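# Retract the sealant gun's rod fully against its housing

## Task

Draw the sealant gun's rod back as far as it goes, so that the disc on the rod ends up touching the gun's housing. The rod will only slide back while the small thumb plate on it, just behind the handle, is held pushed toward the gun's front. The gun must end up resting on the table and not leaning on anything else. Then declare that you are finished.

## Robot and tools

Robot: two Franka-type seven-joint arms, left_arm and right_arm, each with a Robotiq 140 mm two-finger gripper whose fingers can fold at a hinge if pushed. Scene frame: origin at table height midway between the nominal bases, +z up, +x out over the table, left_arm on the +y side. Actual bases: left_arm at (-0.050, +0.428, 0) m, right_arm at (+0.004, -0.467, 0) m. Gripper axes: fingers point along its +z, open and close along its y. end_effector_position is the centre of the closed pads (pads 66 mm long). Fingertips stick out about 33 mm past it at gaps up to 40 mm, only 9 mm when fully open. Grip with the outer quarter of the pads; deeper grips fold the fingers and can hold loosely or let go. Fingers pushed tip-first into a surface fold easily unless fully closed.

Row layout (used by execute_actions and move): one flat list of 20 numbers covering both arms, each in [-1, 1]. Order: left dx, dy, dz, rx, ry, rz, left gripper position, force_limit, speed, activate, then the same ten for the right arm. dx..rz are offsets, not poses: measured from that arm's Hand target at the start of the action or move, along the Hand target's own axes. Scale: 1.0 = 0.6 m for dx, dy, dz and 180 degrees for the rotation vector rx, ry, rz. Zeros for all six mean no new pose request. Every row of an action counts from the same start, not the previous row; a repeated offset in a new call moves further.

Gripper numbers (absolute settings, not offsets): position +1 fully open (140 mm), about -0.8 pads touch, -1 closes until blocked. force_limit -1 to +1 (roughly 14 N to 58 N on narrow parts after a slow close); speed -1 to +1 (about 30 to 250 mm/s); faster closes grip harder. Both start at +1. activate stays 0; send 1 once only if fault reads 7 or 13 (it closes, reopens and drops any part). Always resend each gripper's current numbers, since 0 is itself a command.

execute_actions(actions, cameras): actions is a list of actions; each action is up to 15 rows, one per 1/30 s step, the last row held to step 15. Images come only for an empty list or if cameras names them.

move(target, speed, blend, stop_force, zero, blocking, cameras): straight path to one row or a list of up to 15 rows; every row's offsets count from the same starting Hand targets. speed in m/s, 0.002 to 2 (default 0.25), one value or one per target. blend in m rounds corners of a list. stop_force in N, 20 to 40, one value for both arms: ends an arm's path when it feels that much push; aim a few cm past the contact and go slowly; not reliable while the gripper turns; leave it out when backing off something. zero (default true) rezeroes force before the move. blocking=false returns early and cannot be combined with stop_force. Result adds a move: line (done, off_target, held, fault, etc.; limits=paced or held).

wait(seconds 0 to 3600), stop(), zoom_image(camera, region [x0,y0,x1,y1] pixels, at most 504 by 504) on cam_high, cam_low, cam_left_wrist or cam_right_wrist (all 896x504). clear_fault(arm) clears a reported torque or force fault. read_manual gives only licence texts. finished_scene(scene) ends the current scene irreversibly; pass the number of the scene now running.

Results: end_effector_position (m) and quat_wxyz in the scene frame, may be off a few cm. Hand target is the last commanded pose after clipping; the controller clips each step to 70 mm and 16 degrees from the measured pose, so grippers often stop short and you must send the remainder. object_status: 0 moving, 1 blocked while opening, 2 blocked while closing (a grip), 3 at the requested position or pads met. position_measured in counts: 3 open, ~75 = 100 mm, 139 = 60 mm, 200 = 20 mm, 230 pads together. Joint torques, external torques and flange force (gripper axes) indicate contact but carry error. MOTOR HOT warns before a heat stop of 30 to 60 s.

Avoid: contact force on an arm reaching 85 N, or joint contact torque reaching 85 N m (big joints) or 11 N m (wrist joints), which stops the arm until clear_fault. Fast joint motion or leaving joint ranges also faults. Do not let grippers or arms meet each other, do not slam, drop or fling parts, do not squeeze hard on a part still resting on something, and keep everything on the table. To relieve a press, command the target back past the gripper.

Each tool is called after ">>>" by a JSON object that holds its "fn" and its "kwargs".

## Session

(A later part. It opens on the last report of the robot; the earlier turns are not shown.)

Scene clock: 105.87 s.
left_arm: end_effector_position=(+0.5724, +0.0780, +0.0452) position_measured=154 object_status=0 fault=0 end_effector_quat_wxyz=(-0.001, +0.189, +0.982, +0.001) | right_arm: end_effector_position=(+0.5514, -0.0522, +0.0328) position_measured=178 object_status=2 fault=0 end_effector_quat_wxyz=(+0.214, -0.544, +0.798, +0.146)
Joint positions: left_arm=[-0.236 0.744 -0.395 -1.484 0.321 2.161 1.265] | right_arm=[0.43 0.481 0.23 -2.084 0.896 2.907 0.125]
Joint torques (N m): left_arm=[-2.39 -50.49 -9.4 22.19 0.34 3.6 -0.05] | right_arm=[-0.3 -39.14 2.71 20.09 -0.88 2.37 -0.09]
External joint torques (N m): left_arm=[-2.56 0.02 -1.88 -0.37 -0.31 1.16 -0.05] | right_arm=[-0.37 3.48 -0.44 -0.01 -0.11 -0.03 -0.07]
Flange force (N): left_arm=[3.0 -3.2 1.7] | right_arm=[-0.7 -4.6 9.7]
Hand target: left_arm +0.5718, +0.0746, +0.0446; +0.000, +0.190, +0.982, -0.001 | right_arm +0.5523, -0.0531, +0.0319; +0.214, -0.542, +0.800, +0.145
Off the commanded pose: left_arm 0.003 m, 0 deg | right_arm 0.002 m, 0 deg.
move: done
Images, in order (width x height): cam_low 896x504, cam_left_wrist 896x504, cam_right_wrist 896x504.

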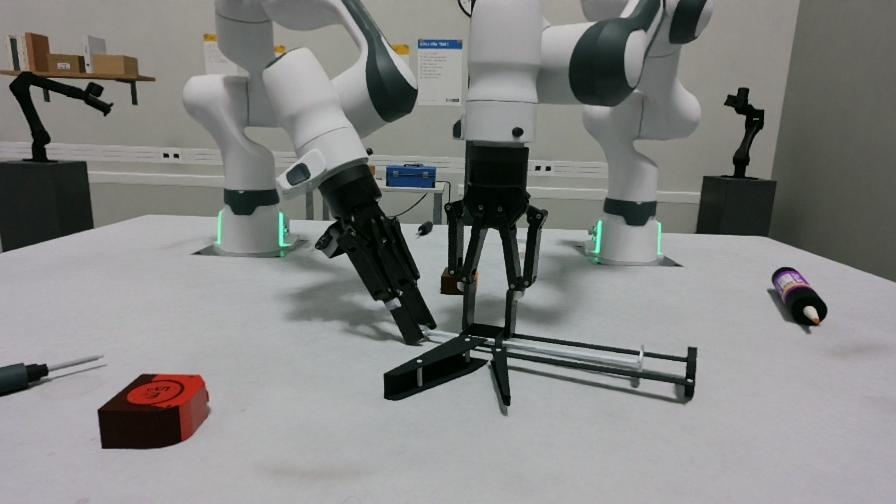

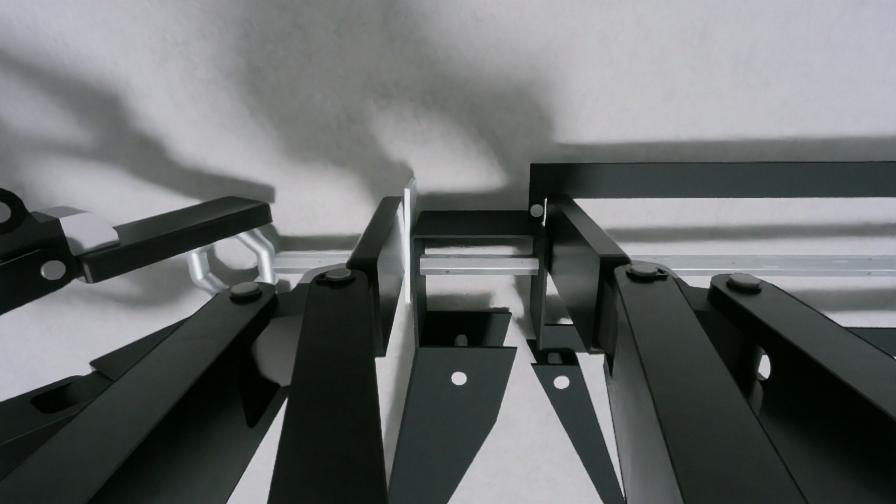

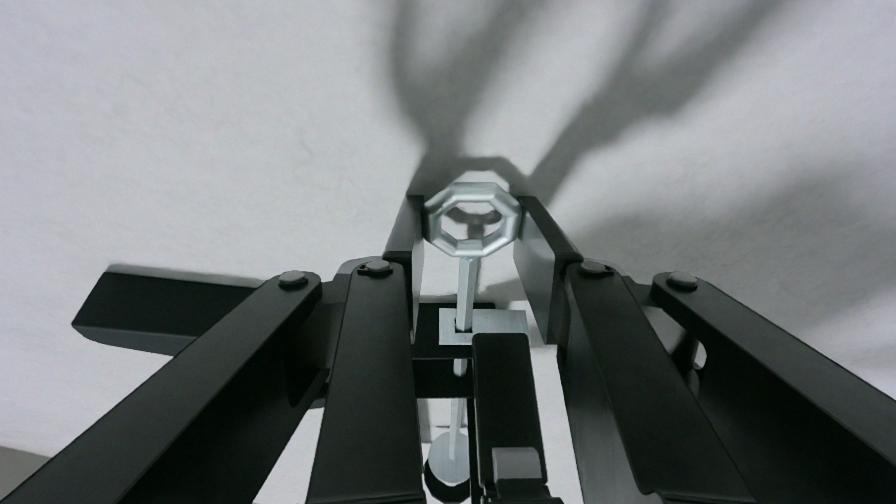

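>>> {"fn": "move", "kwargs": {"target": [0,0,0,0,0,0,-1,0,-1,0,0.1155,0,-0.0667,0,0,0,-1,0,-1,0], "speed": 0.06, "cameras": ["cam_right_wrist","cam_left_wrist"]}}

Scene clock: 110.80 s.
left_arm: end_effector_position=(+0.5696, +0.0696, +0.0467) position_measured=154 object_status=2 fault=0 end_effector_quat_wxyz=(+0.001, +0.194, +0.981, -0.002) | right_arm: end_effector_position=(+0.5204, -0.1220, +0.0324) position_measured=178 object_status=2 fault=0 end_effector_quat_wxyz=(+0.212, -0.541, +0.800, +0.149)
Joint positions: left_arm=[-0.241 0.744 -0.402 -1.484 0.321 2.165 1.265] | right_arm=[0.225 0.363 0.363 -2.272 1.052 2.915 -0.096]
Joint torques (N m): left_arm=[2.09 -50.46 -5.3 22.19 1.66 2.45 -0.07] | right_arm=[-2.42 -35.68 1.72 16.84 -0.89 2.31 -0.72]
External joint torques (N m): left_arm=[2.14 0.11 2.53 -0.41 1.01 -0.01 -0.07] | right_arm=[-2.44 1.29 -1.88 -2.12 0 0.2 -0.71]
Flange force (N): left_arm=[3.0 3.3 1.4] | right_arm=[9.0 0.1 -0.4]
Hand target: left_arm +0.5718, +0.0746, +0.0446; +0.000, +0.190, +0.982, -0.001 | right_arm +0.5226, -0.1274, +0.0321; +0.214, -0.542, +0.800, +0.145
Off the commanded pose: left_arm 0.006 m, 1 deg | right_arm 0.006 m, 1 deg.
move: off_target (right_arm)
Images, in order (width x height): cam_left_wrist 896x504, cam_right_wrist 896x504.

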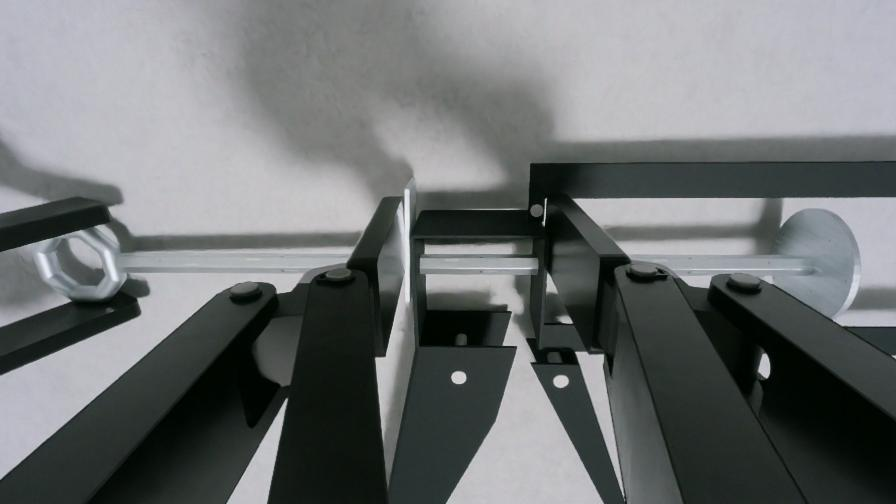

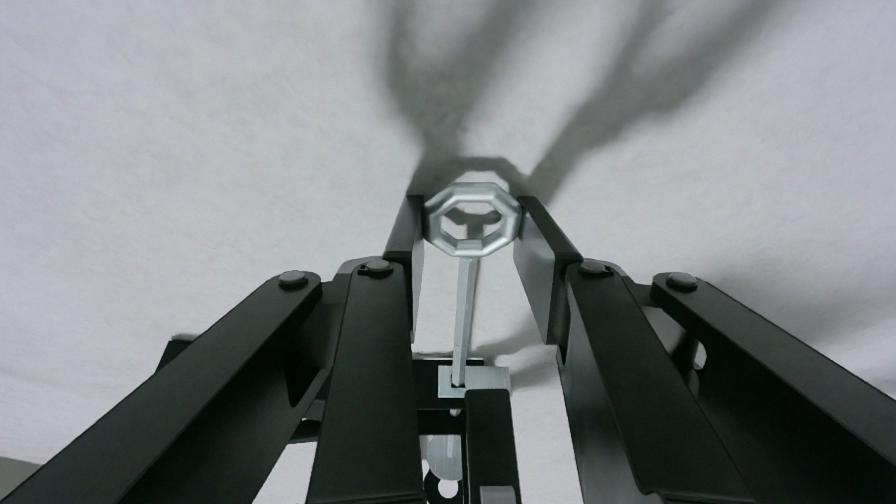

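>>> {"fn": "move", "kwargs": {"target": [0,0,0,0,0,0,-1,0,-1,0,0.1083,0,-0.0625,0,0,0,-1,0,-1,0], "speed": 0.06, "cameras": ["cam_right_wrist","cam_left_wrist"]}}

>>> {"fn": "zoom_image", "kwargs": {"camera": "cam_left_wrist", "region": [350, 140, 750, 370]}}

Scene clock: 115.90 s.
left_arm: end_effector_position=(+0.5706, +0.0664, +0.0484) position_measured=154 object_status=2 fault=0 end_effector_quat_wxyz=(+0.004, +0.194, +0.981, -0.004) | right_arm: end_effector_position=(+0.4932, -0.1914, +0.0326) position_measured=178 object_status=2 fault=0 end_effector_quat_wxyz=(+0.212, -0.542, +0.800, +0.148)
Joint positions: left_arm=[-0.243 0.743 -0.402 -1.483 0.319 2.171 1.264] | right_arm=[0.069 0.248 0.418 -2.422 1.196 2.866 -0.315]
Joint velocities: left_arm=[within noise] | right_arm=[-0.001 -0.001 0.001 0 0.001 0.001 -0.004]
Joint torques (N m): left_arm=[2.73 -49.97 -4.59 21.32 1.78 1.6 0.04] | right_arm=[-2.52 -31.03 0.17 16.2 -0.85 2.54 -0.62]
External joint torques (N m): left_arm=[2.48 0.55 3.03 -1.31 1.12 -0.87 0.04] | right_arm=[-2.68 1.08 -2.65 -1.93 -0.02 0.71 -0.6]
Flange force (N): left_arm=[4.6 4.2 0.9] | right_arm=[8.0 -1.1 -0.1]
Hand target: left_arm +0.5718, +0.0746, +0.0446; +0.000, +0.190, +0.982, -0.001 | right_arm +0.4948, -0.1971, +0.0321; +0.214, -0.542, +0.800, +0.145
Off the commanded pose: left_arm 0.009 m, 1 deg | right_arm 0.006 m, 0 deg.
move: off_target (right_arm)
Images, in order (width x height): cam_left_wrist 896x504, cam_right_wrist 896x504.

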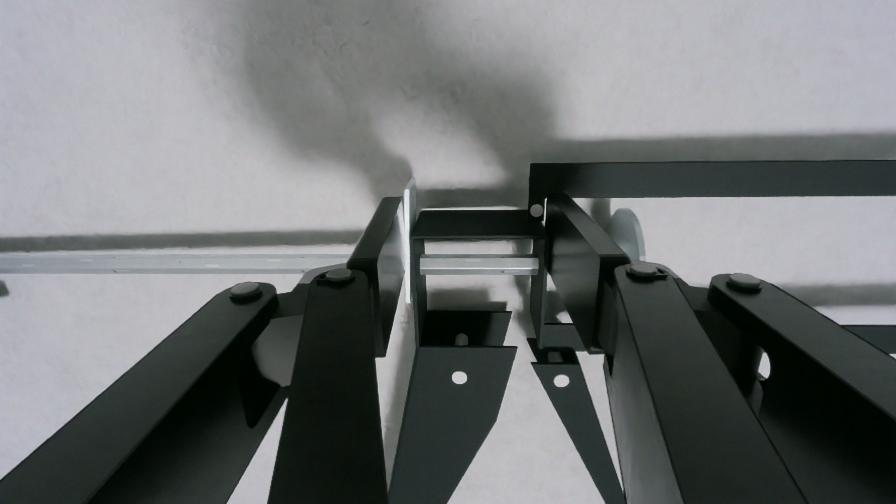

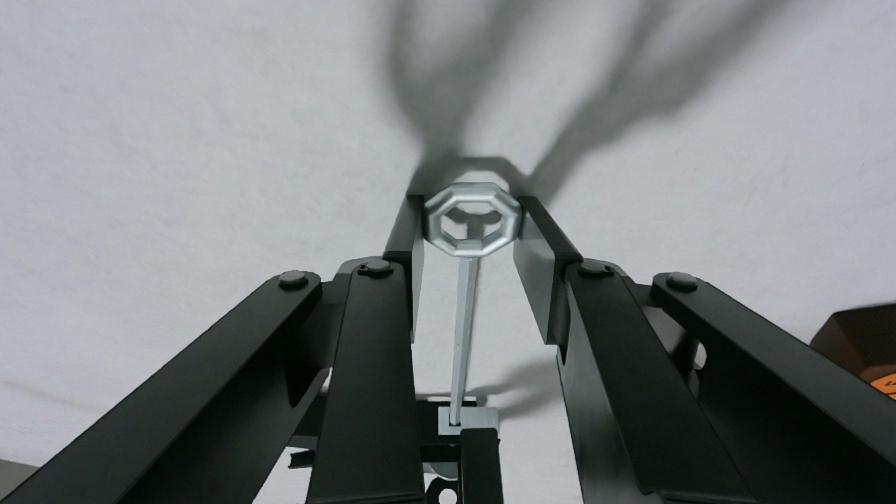

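Scaled by 1.260 from the camera's image (finer frame: 1280x720).

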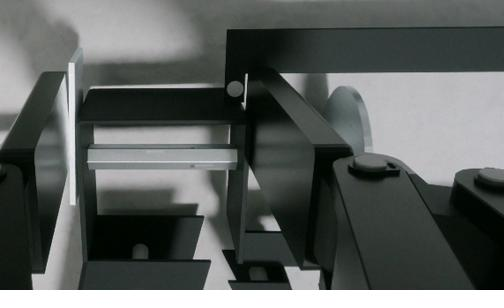

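>>> {"fn": "move", "kwargs": {"target": [[0,0,0,0,0,0,-1,0,-1,0,0.0188,0,-0.0108,0,0,0,-1,0,-1,0],[0,-0.0137,0,0,0,0,-1,0,-1,0,0.0116,0,-0.0067,0,0,0,-1,0,-1,0],[0,-0.0137,0,0,0,0,0.02,0,-1,0,0.0116,0,-0.0067,0,0,0,-1,0,-1,0],[0,-0.0137,-0.0833,0,0,0,0.02,0,-1,0,0.0116,0,-0.0067,0,0,0,-1,0,-1,0],[0,-0.0,-0.0833,0,0,0,0.5,0,-1,0,0.0116,0,-0.0067,0,0,0,0.0,0,-1,0]], "speed": 0.07, "cameras": ["cam_low","cam_right_wrist","cam_left_wrist"]}}

Scene clock: 125.73 s.
left_arm: end_effector_position=(+0.5723, +0.0739, +0.0940) position_measured=66 object_status=0 fault=0 end_effector_quat_wxyz=(+0.001, +0.188, +0.982, -0.001) | right_arm: end_effector_position=(+0.4905, -0.2029, +0.0328) position_measured=129 object_status=3 fault=0 end_effector_quat_wxyz=(+0.213, -0.540, +0.800, +0.147)
Joint positions: left_arm=[-0.227 0.683 -0.419 -1.459 0.299 2.082 1.271] | right_arm=[0.05 0.232 0.418 -2.442 1.215 2.857 -0.346]
Joint torques (N m): left_arm=[0.03 -51.41 -8.56 22.46 0.74 2.33 0.31] | right_arm=[-0.3 -28.82 1.77 18.7 -0.91 1.82 -0.38]
External joint torques (N m): left_arm=[-0.18 -1.8 -1.22 -0.72 0.05 -0.12 0.31] | right_arm=[-0.23 2.68 -0.62 0.62 -0.1 -0.01 -0.36]
Flange force (N): left_arm=[10.2 1.5 -2.3] | right_arm=[1.2 -5.7 10.4]
Hand target: left_arm +0.5718, +0.0747, +0.0945; +0.000, +0.190, +0.982, -0.001 | right_arm +0.4918, -0.2046, +0.0321; +0.214, -0.542, +0.800, +0.145
Off the commanded pose: left_arm 0.001 m, 0 deg | right_arm 0.002 m, 0 deg.
move: done; target 3's new numbers were sent with left_arm's hand 0.005 m and 1 deg from that target; target 5's new numbers were sent with right_arm's hand 0.004 m and 1 deg from that target
Images, in order (width x height): cam_low 896x504, cam_left_wrist 896x504, cam_right_wrist 896x504.

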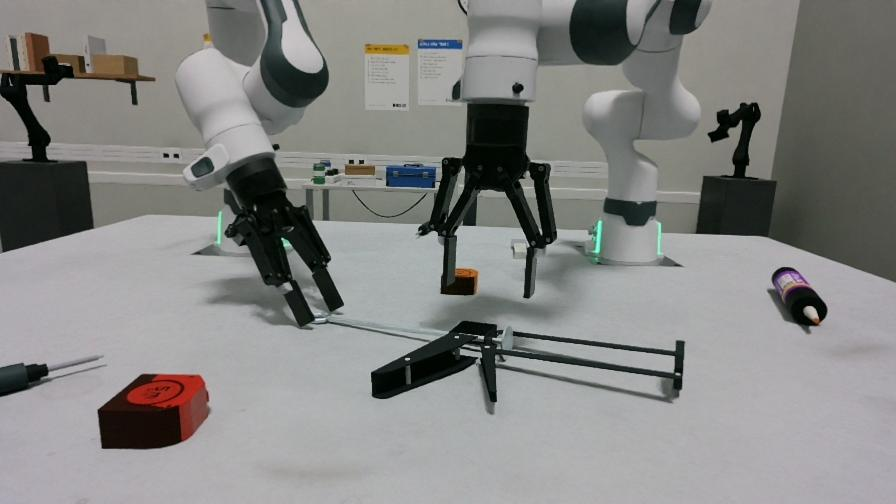

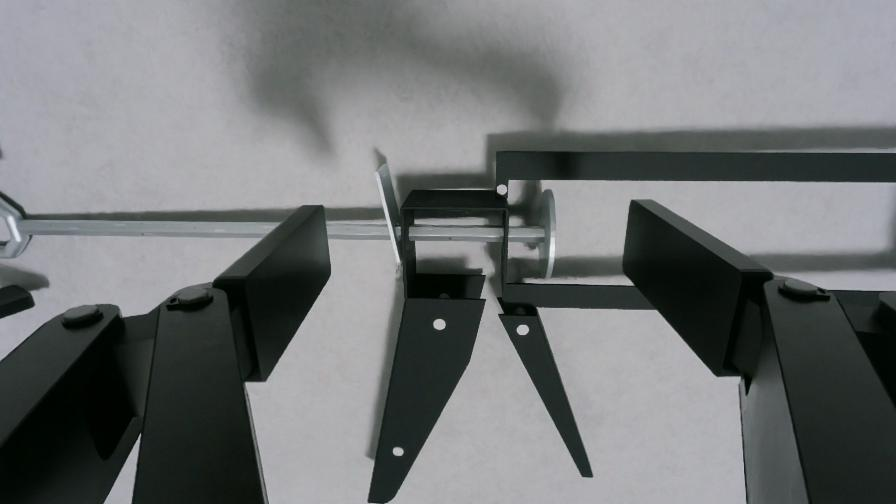

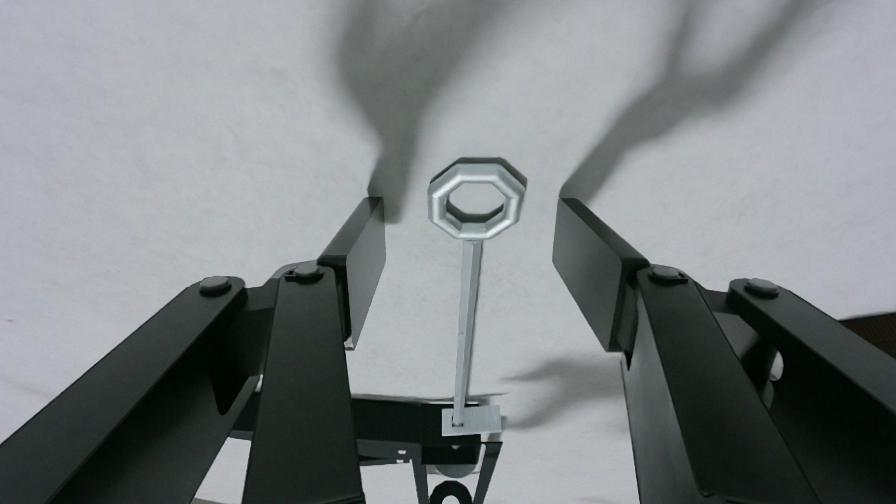

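>>> {"fn": "move", "kwargs": {"target": [[-0.0017,-0.0075,0.055,0,0,0,0.36,0,-1,0,0,0,-0.1,0,0,0,0.0,0,-1,0],[-0.0017,-0.0075,0.085,0,0,0,0.36,0,-1,0,0,0,-0.1,0,0,0,0.0,0,-1,0],[-0.0017,-0.0075,0.085,0,0,0,0.12,0,-1,0,0,0,-0.1,0,0,0,0.0,0,-1,0]], "speed": 0.07, "cameras": ["cam_low","cam_right_wrist","cam_left_wrist"]}}

>>> {"fn": "zoom_image", "kwargs": {"camera": "cam_left_wrist", "region": [300, 140, 650, 330]}}

>>> {"fn": "zoom_image", "kwargs": {"camera": "cam_low", "region": [370, 290, 550, 420]}}

Scene clock: 134.83 s.
left_arm: end_effector_position=(+0.5713, +0.0726, +0.0434) position_measured=114 object_status=0 fault=0 end_effector_quat_wxyz=(-0.001, +0.190, +0.982, +0.000) | right_arm: end_effector_position=(+0.4816, -0.2319, +0.0842) position_measured=129 object_status=3 fault=0 end_effector_quat_wxyz=(+0.215, -0.544, +0.798, +0.143)
Joint positions: left_arm=[-0.25 0.751 -0.387 -1.476 0.314 2.162 1.264] | right_arm=[0.02 0.031 0.375 -2.535 1.084 2.733 -0.23]
Joint torques (N m): left_arm=[-1.51 -51.59 -8.58 22.07 0.49 3.22 -0.12] | right_arm=[-0.46 -25.81 -0.63 19.73 -0.9 1.67 0.16]
External joint torques (N m): left_arm=[-1.68 -0.94 -1.2 -0.46 -0.16 0.79 -0.12] | right_arm=[-0.46 1.17 -0.92 -0.02 -0.4 -0.31 0.17]
Flange force (N): left_arm=[6.4 -1.6 -0.1] | right_arm=[-0.6 -4.7 1.0]
Hand target: left_arm +0.5711, +0.0701, +0.0436; +0.000, +0.190, +0.982, -0.001 | right_arm +0.4807, -0.2324, +0.0841; +0.214, -0.542, +0.800, +0.145
Off the commanded pose: left_arm 0.002 m, 0 deg | right_arm 0.001 m, 0 deg.
move: done
Images, in order (width x height): cam_low 896x504, cam_left_wrist 896x504, cam_right_wrist 896x504.

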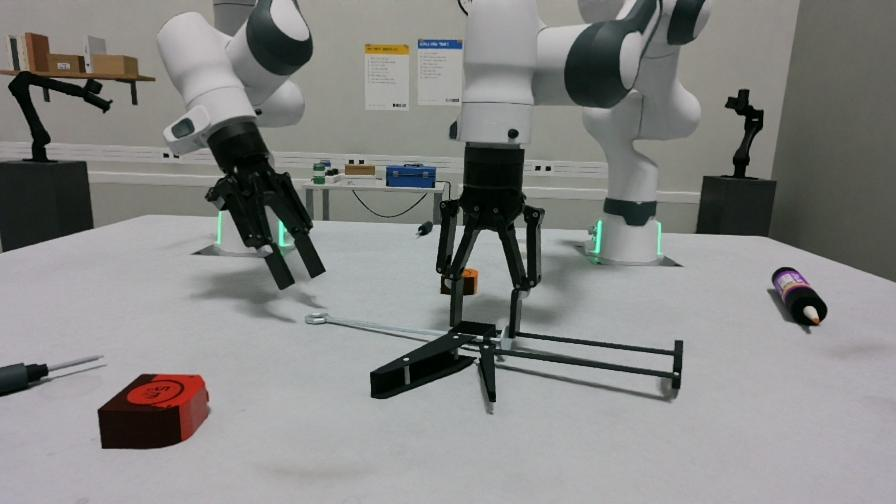

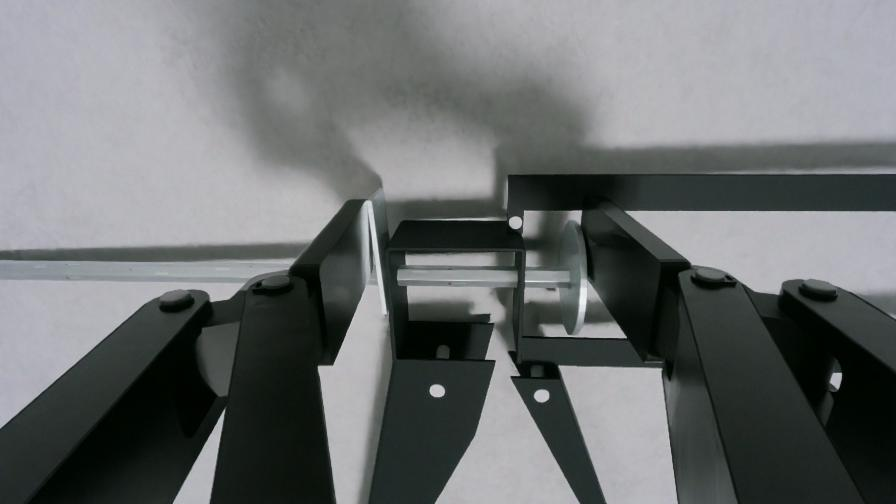

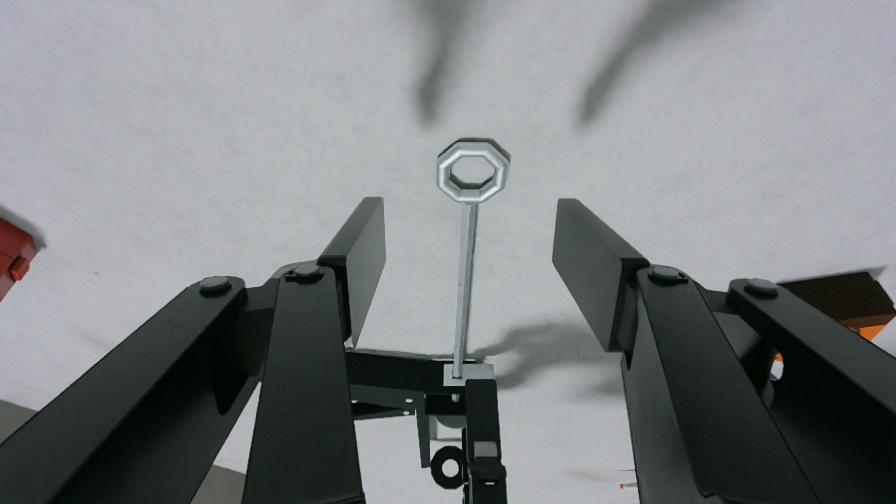

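Scaled by 1.440 from the camera's image (finer frame: 1280x720).

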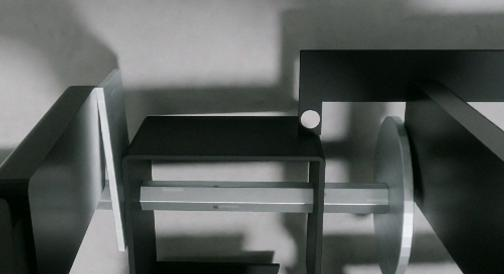

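Scaled by 2.800 from the camera's image (finer frame: 1280x720).

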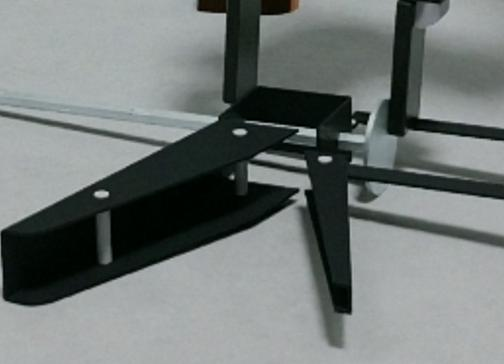

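>>> {"fn": "move", "kwargs": {"target": [[0,0.0,0.0,0,0,0,0.02,0,-1,0,0,0,0,0,0,0,0.0,0,-1,0],[0,0.0,0.0,0,0,0,-1,0,-1,0,0,0,0,0,0,0,0.0,0,-1,0]], "speed": 0.07, "cameras": ["cam_low","cam_right_wrist","cam_left_wrist"]}}

>>> {"fn": "zoom_image", "kwargs": {"camera": "cam_left_wrist", "region": [300, 140, 650, 360]}}

>>> {"fn": "zoom_image", "kwargs": {"camera": "cam_low", "region": [370, 290, 550, 420]}}

Scene clock: 138.90 s.
left_arm: end_effector_position=(+0.5737, +0.0733, +0.0466) position_measured=150 object_status=0 fault=0 end_effector_quat_wxyz=(+0.001, +0.189, +0.982, +0.001) | right_arm: end_effector_position=(+0.4816, -0.2319, +0.0842) position_measured=129 object_status=3 fault=0 end_effector_quat_wxyz=(+0.215, -0.544, +0.798, +0.143)
Joint positions: left_arm=[-0.25 0.747 -0.385 -1.474 0.314 2.162 1.264] | right_arm=[0.02 0.031 0.375 -2.535 1.084 2.733 -0.23]
Joint torques (N m): left_arm=[-1.95 -49.19 -8.65 20.76 0.59 2.9 -0.03] | right_arm=[-0.47 -25.76 -0.64 19.72 -0.87 1.69 0.18]
External joint torques (N m): left_arm=[-1.93 1.59 -1.19 -1.9 -0.07 0.44 -0.03] | right_arm=[-0.51 1.25 -0.97 -0.04 -0.37 -0.29 0.2]
Flange force (N): left_arm=[5.3 -2.0 3.4] | right_arm=[-0.6 -4.9 1.2]
Hand target: left_arm +0.5711, +0.0701, +0.0436; +0.000, +0.190, +0.982, -0.001 | right_arm +0.4807, -0.2324, +0.0841; +0.214, -0.542, +0.800, +0.145
Off the commanded pose: left_arm 0.005 m, 0 deg | right_arm 0.001 m, 0 deg.
move: done
Images, in order (width x height): cam_low 896x504, cam_left_wrist 896x504, cam_right_wrist 896x504.

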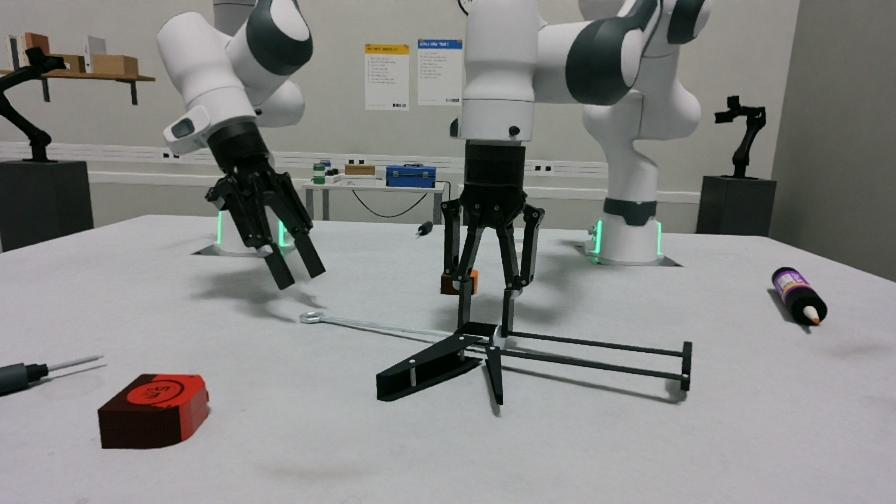

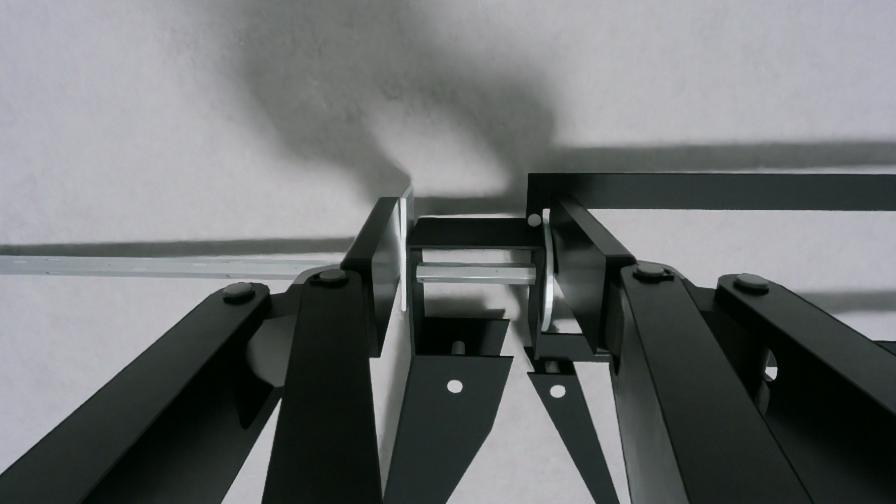

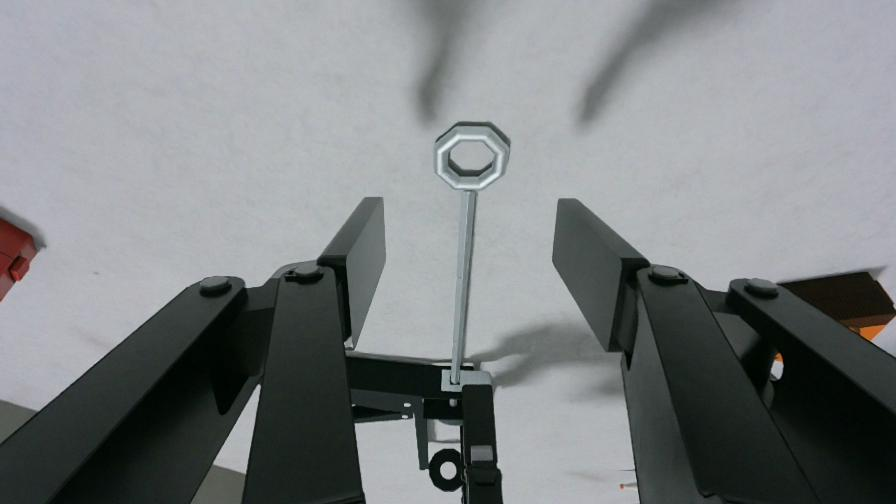

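Scaled by 1.440 from the camera's image (finer frame: 1280x720).

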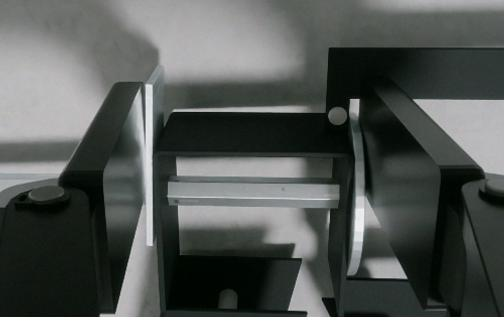

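Scaled by 2.800 from the camera's image (finer frame: 1280x720).

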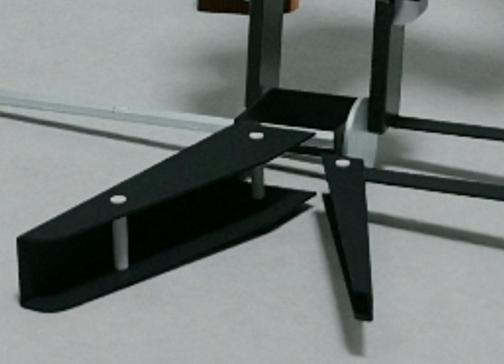

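Seated (150, the same as before). I'll release the gun and check it.

>>> {"fn": "move", "kwargs": {"target": [[0,0.004,0,0,0,0,0.1,0,-1,0,0,0,0,0,0,0,0,0,-1,0],[0,0.004,-0.15,0,0,0,0.1,0,-1,0,0,0,0,0,0,0,0,0,-1,0]], "speed": 0.07, "cameras": ["cam_high","cam_low","cam_left_wrist"]}}

>>> {"fn": "zoom_image", "kwargs": {"camera": "cam_left_wrist", "region": [470, 150, 560, 290]}}

>>> {"fn": "zoom_image", "kwargs": {"camera": "cam_low", "region": [350, 290, 700, 420]}}

Scene clock: 144.60 s.
left_arm: end_effector_position=(+0.5726, +0.0720, +0.1333) position_measured=117 object_status=3 fault=0 end_effector_quat_wxyz=(+0.002, +0.188, +0.982, +0.000) | right_arm: end_effector_position=(+0.4816, -0.2319, +0.0842) position_measured=129 object_status=3 fault=0 end_effector_quat_wxyz=(+0.215, -0.544, +0.798, +0.143)
Joint positions: left_arm=[-0.23 0.644 -0.428 -1.419 0.281 2.007 1.281] | right_arm=[0.02 0.031 0.375 -2.535 1.084 2.733 -0.23]
Joint velocities: left_arm=[0.001 -0.001 0 0.002 0 -0.005 0] | right_arm=[within noise]
Joint torques (N m): left_arm=[0.04 -50.03 -8.62 23.26 0.69 2.16 0.26] | right_arm=[-0.5 -25.78 -0.62 19.68 -0.89 1.69 0.2]
External joint torques (N m): left_arm=[-0.09 -1.3 -1.63 -0.12 -0.03 -0.27 0.26] | right_arm=[-0.48 1.23 -0.9 -0.12 -0.39 -0.3 0.22]
Flange force (N): left_arm=[5.4 0.7 -2.2] | right_arm=[-0.6 -4.6 1.0]
Hand target: left_arm +0.5720, +0.0724, +0.1335; +0.000, +0.190, +0.982, -0.001 | right_arm +0.4807, -0.2324, +0.0841; +0.214, -0.542, +0.800, +0.145
Off the commanded pose: left_arm 0.001 m, 0 deg | right_arm 0.001 m, 0 deg.
move: done

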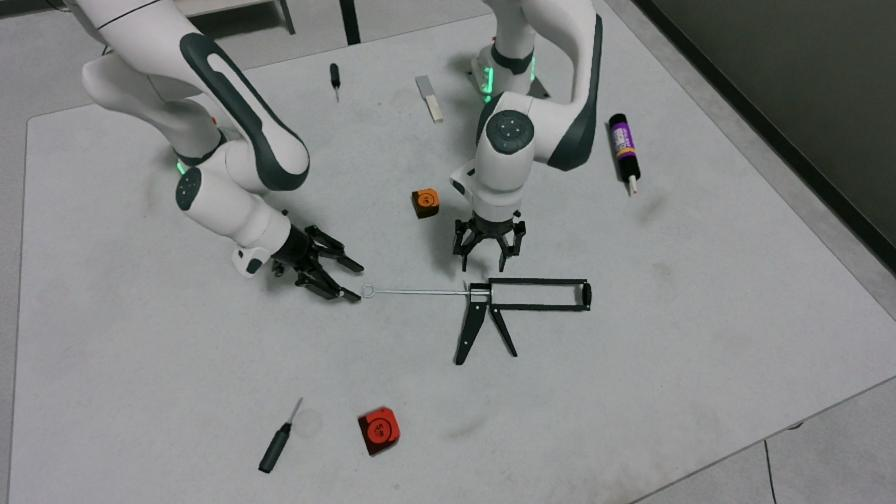

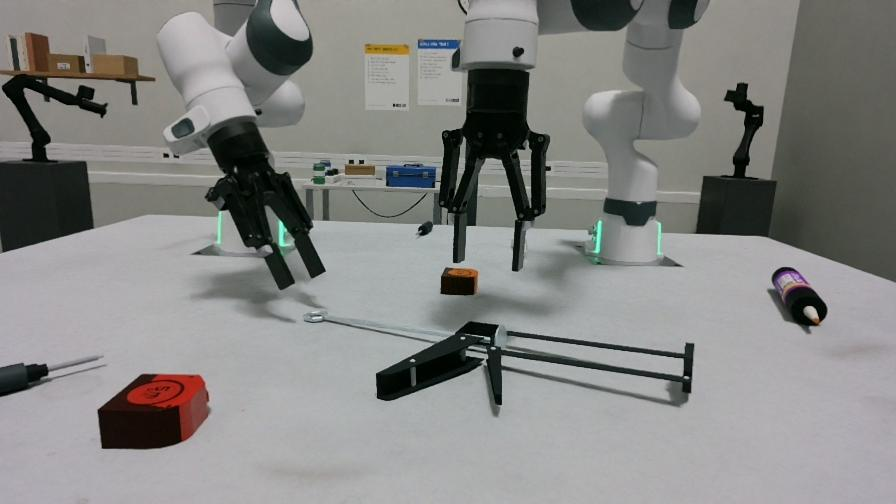

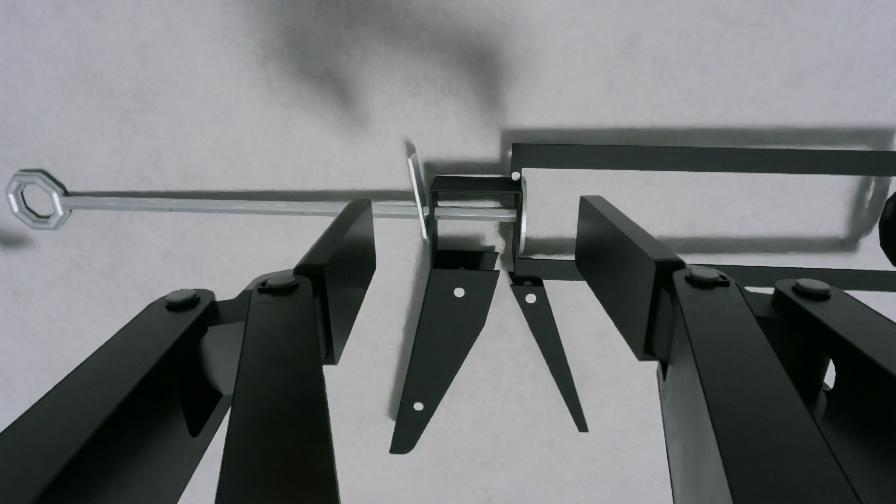

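Scaled by 3.600 from the camera's image (finer frame: 1280x720).

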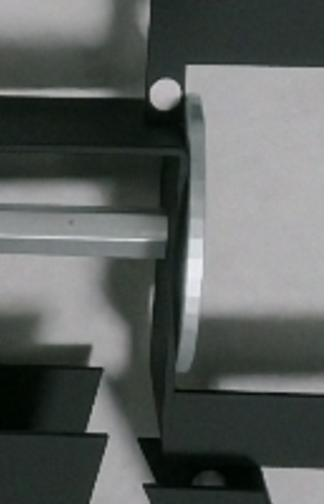

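Scaled by 1.440 from the camera's image (finer frame: 1280x720).

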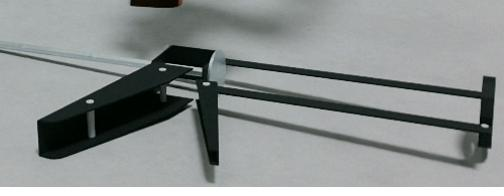

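>>> {"fn": "finished_scene", "kwargs": {"scene": 2}}

The scene is finished: the task was done.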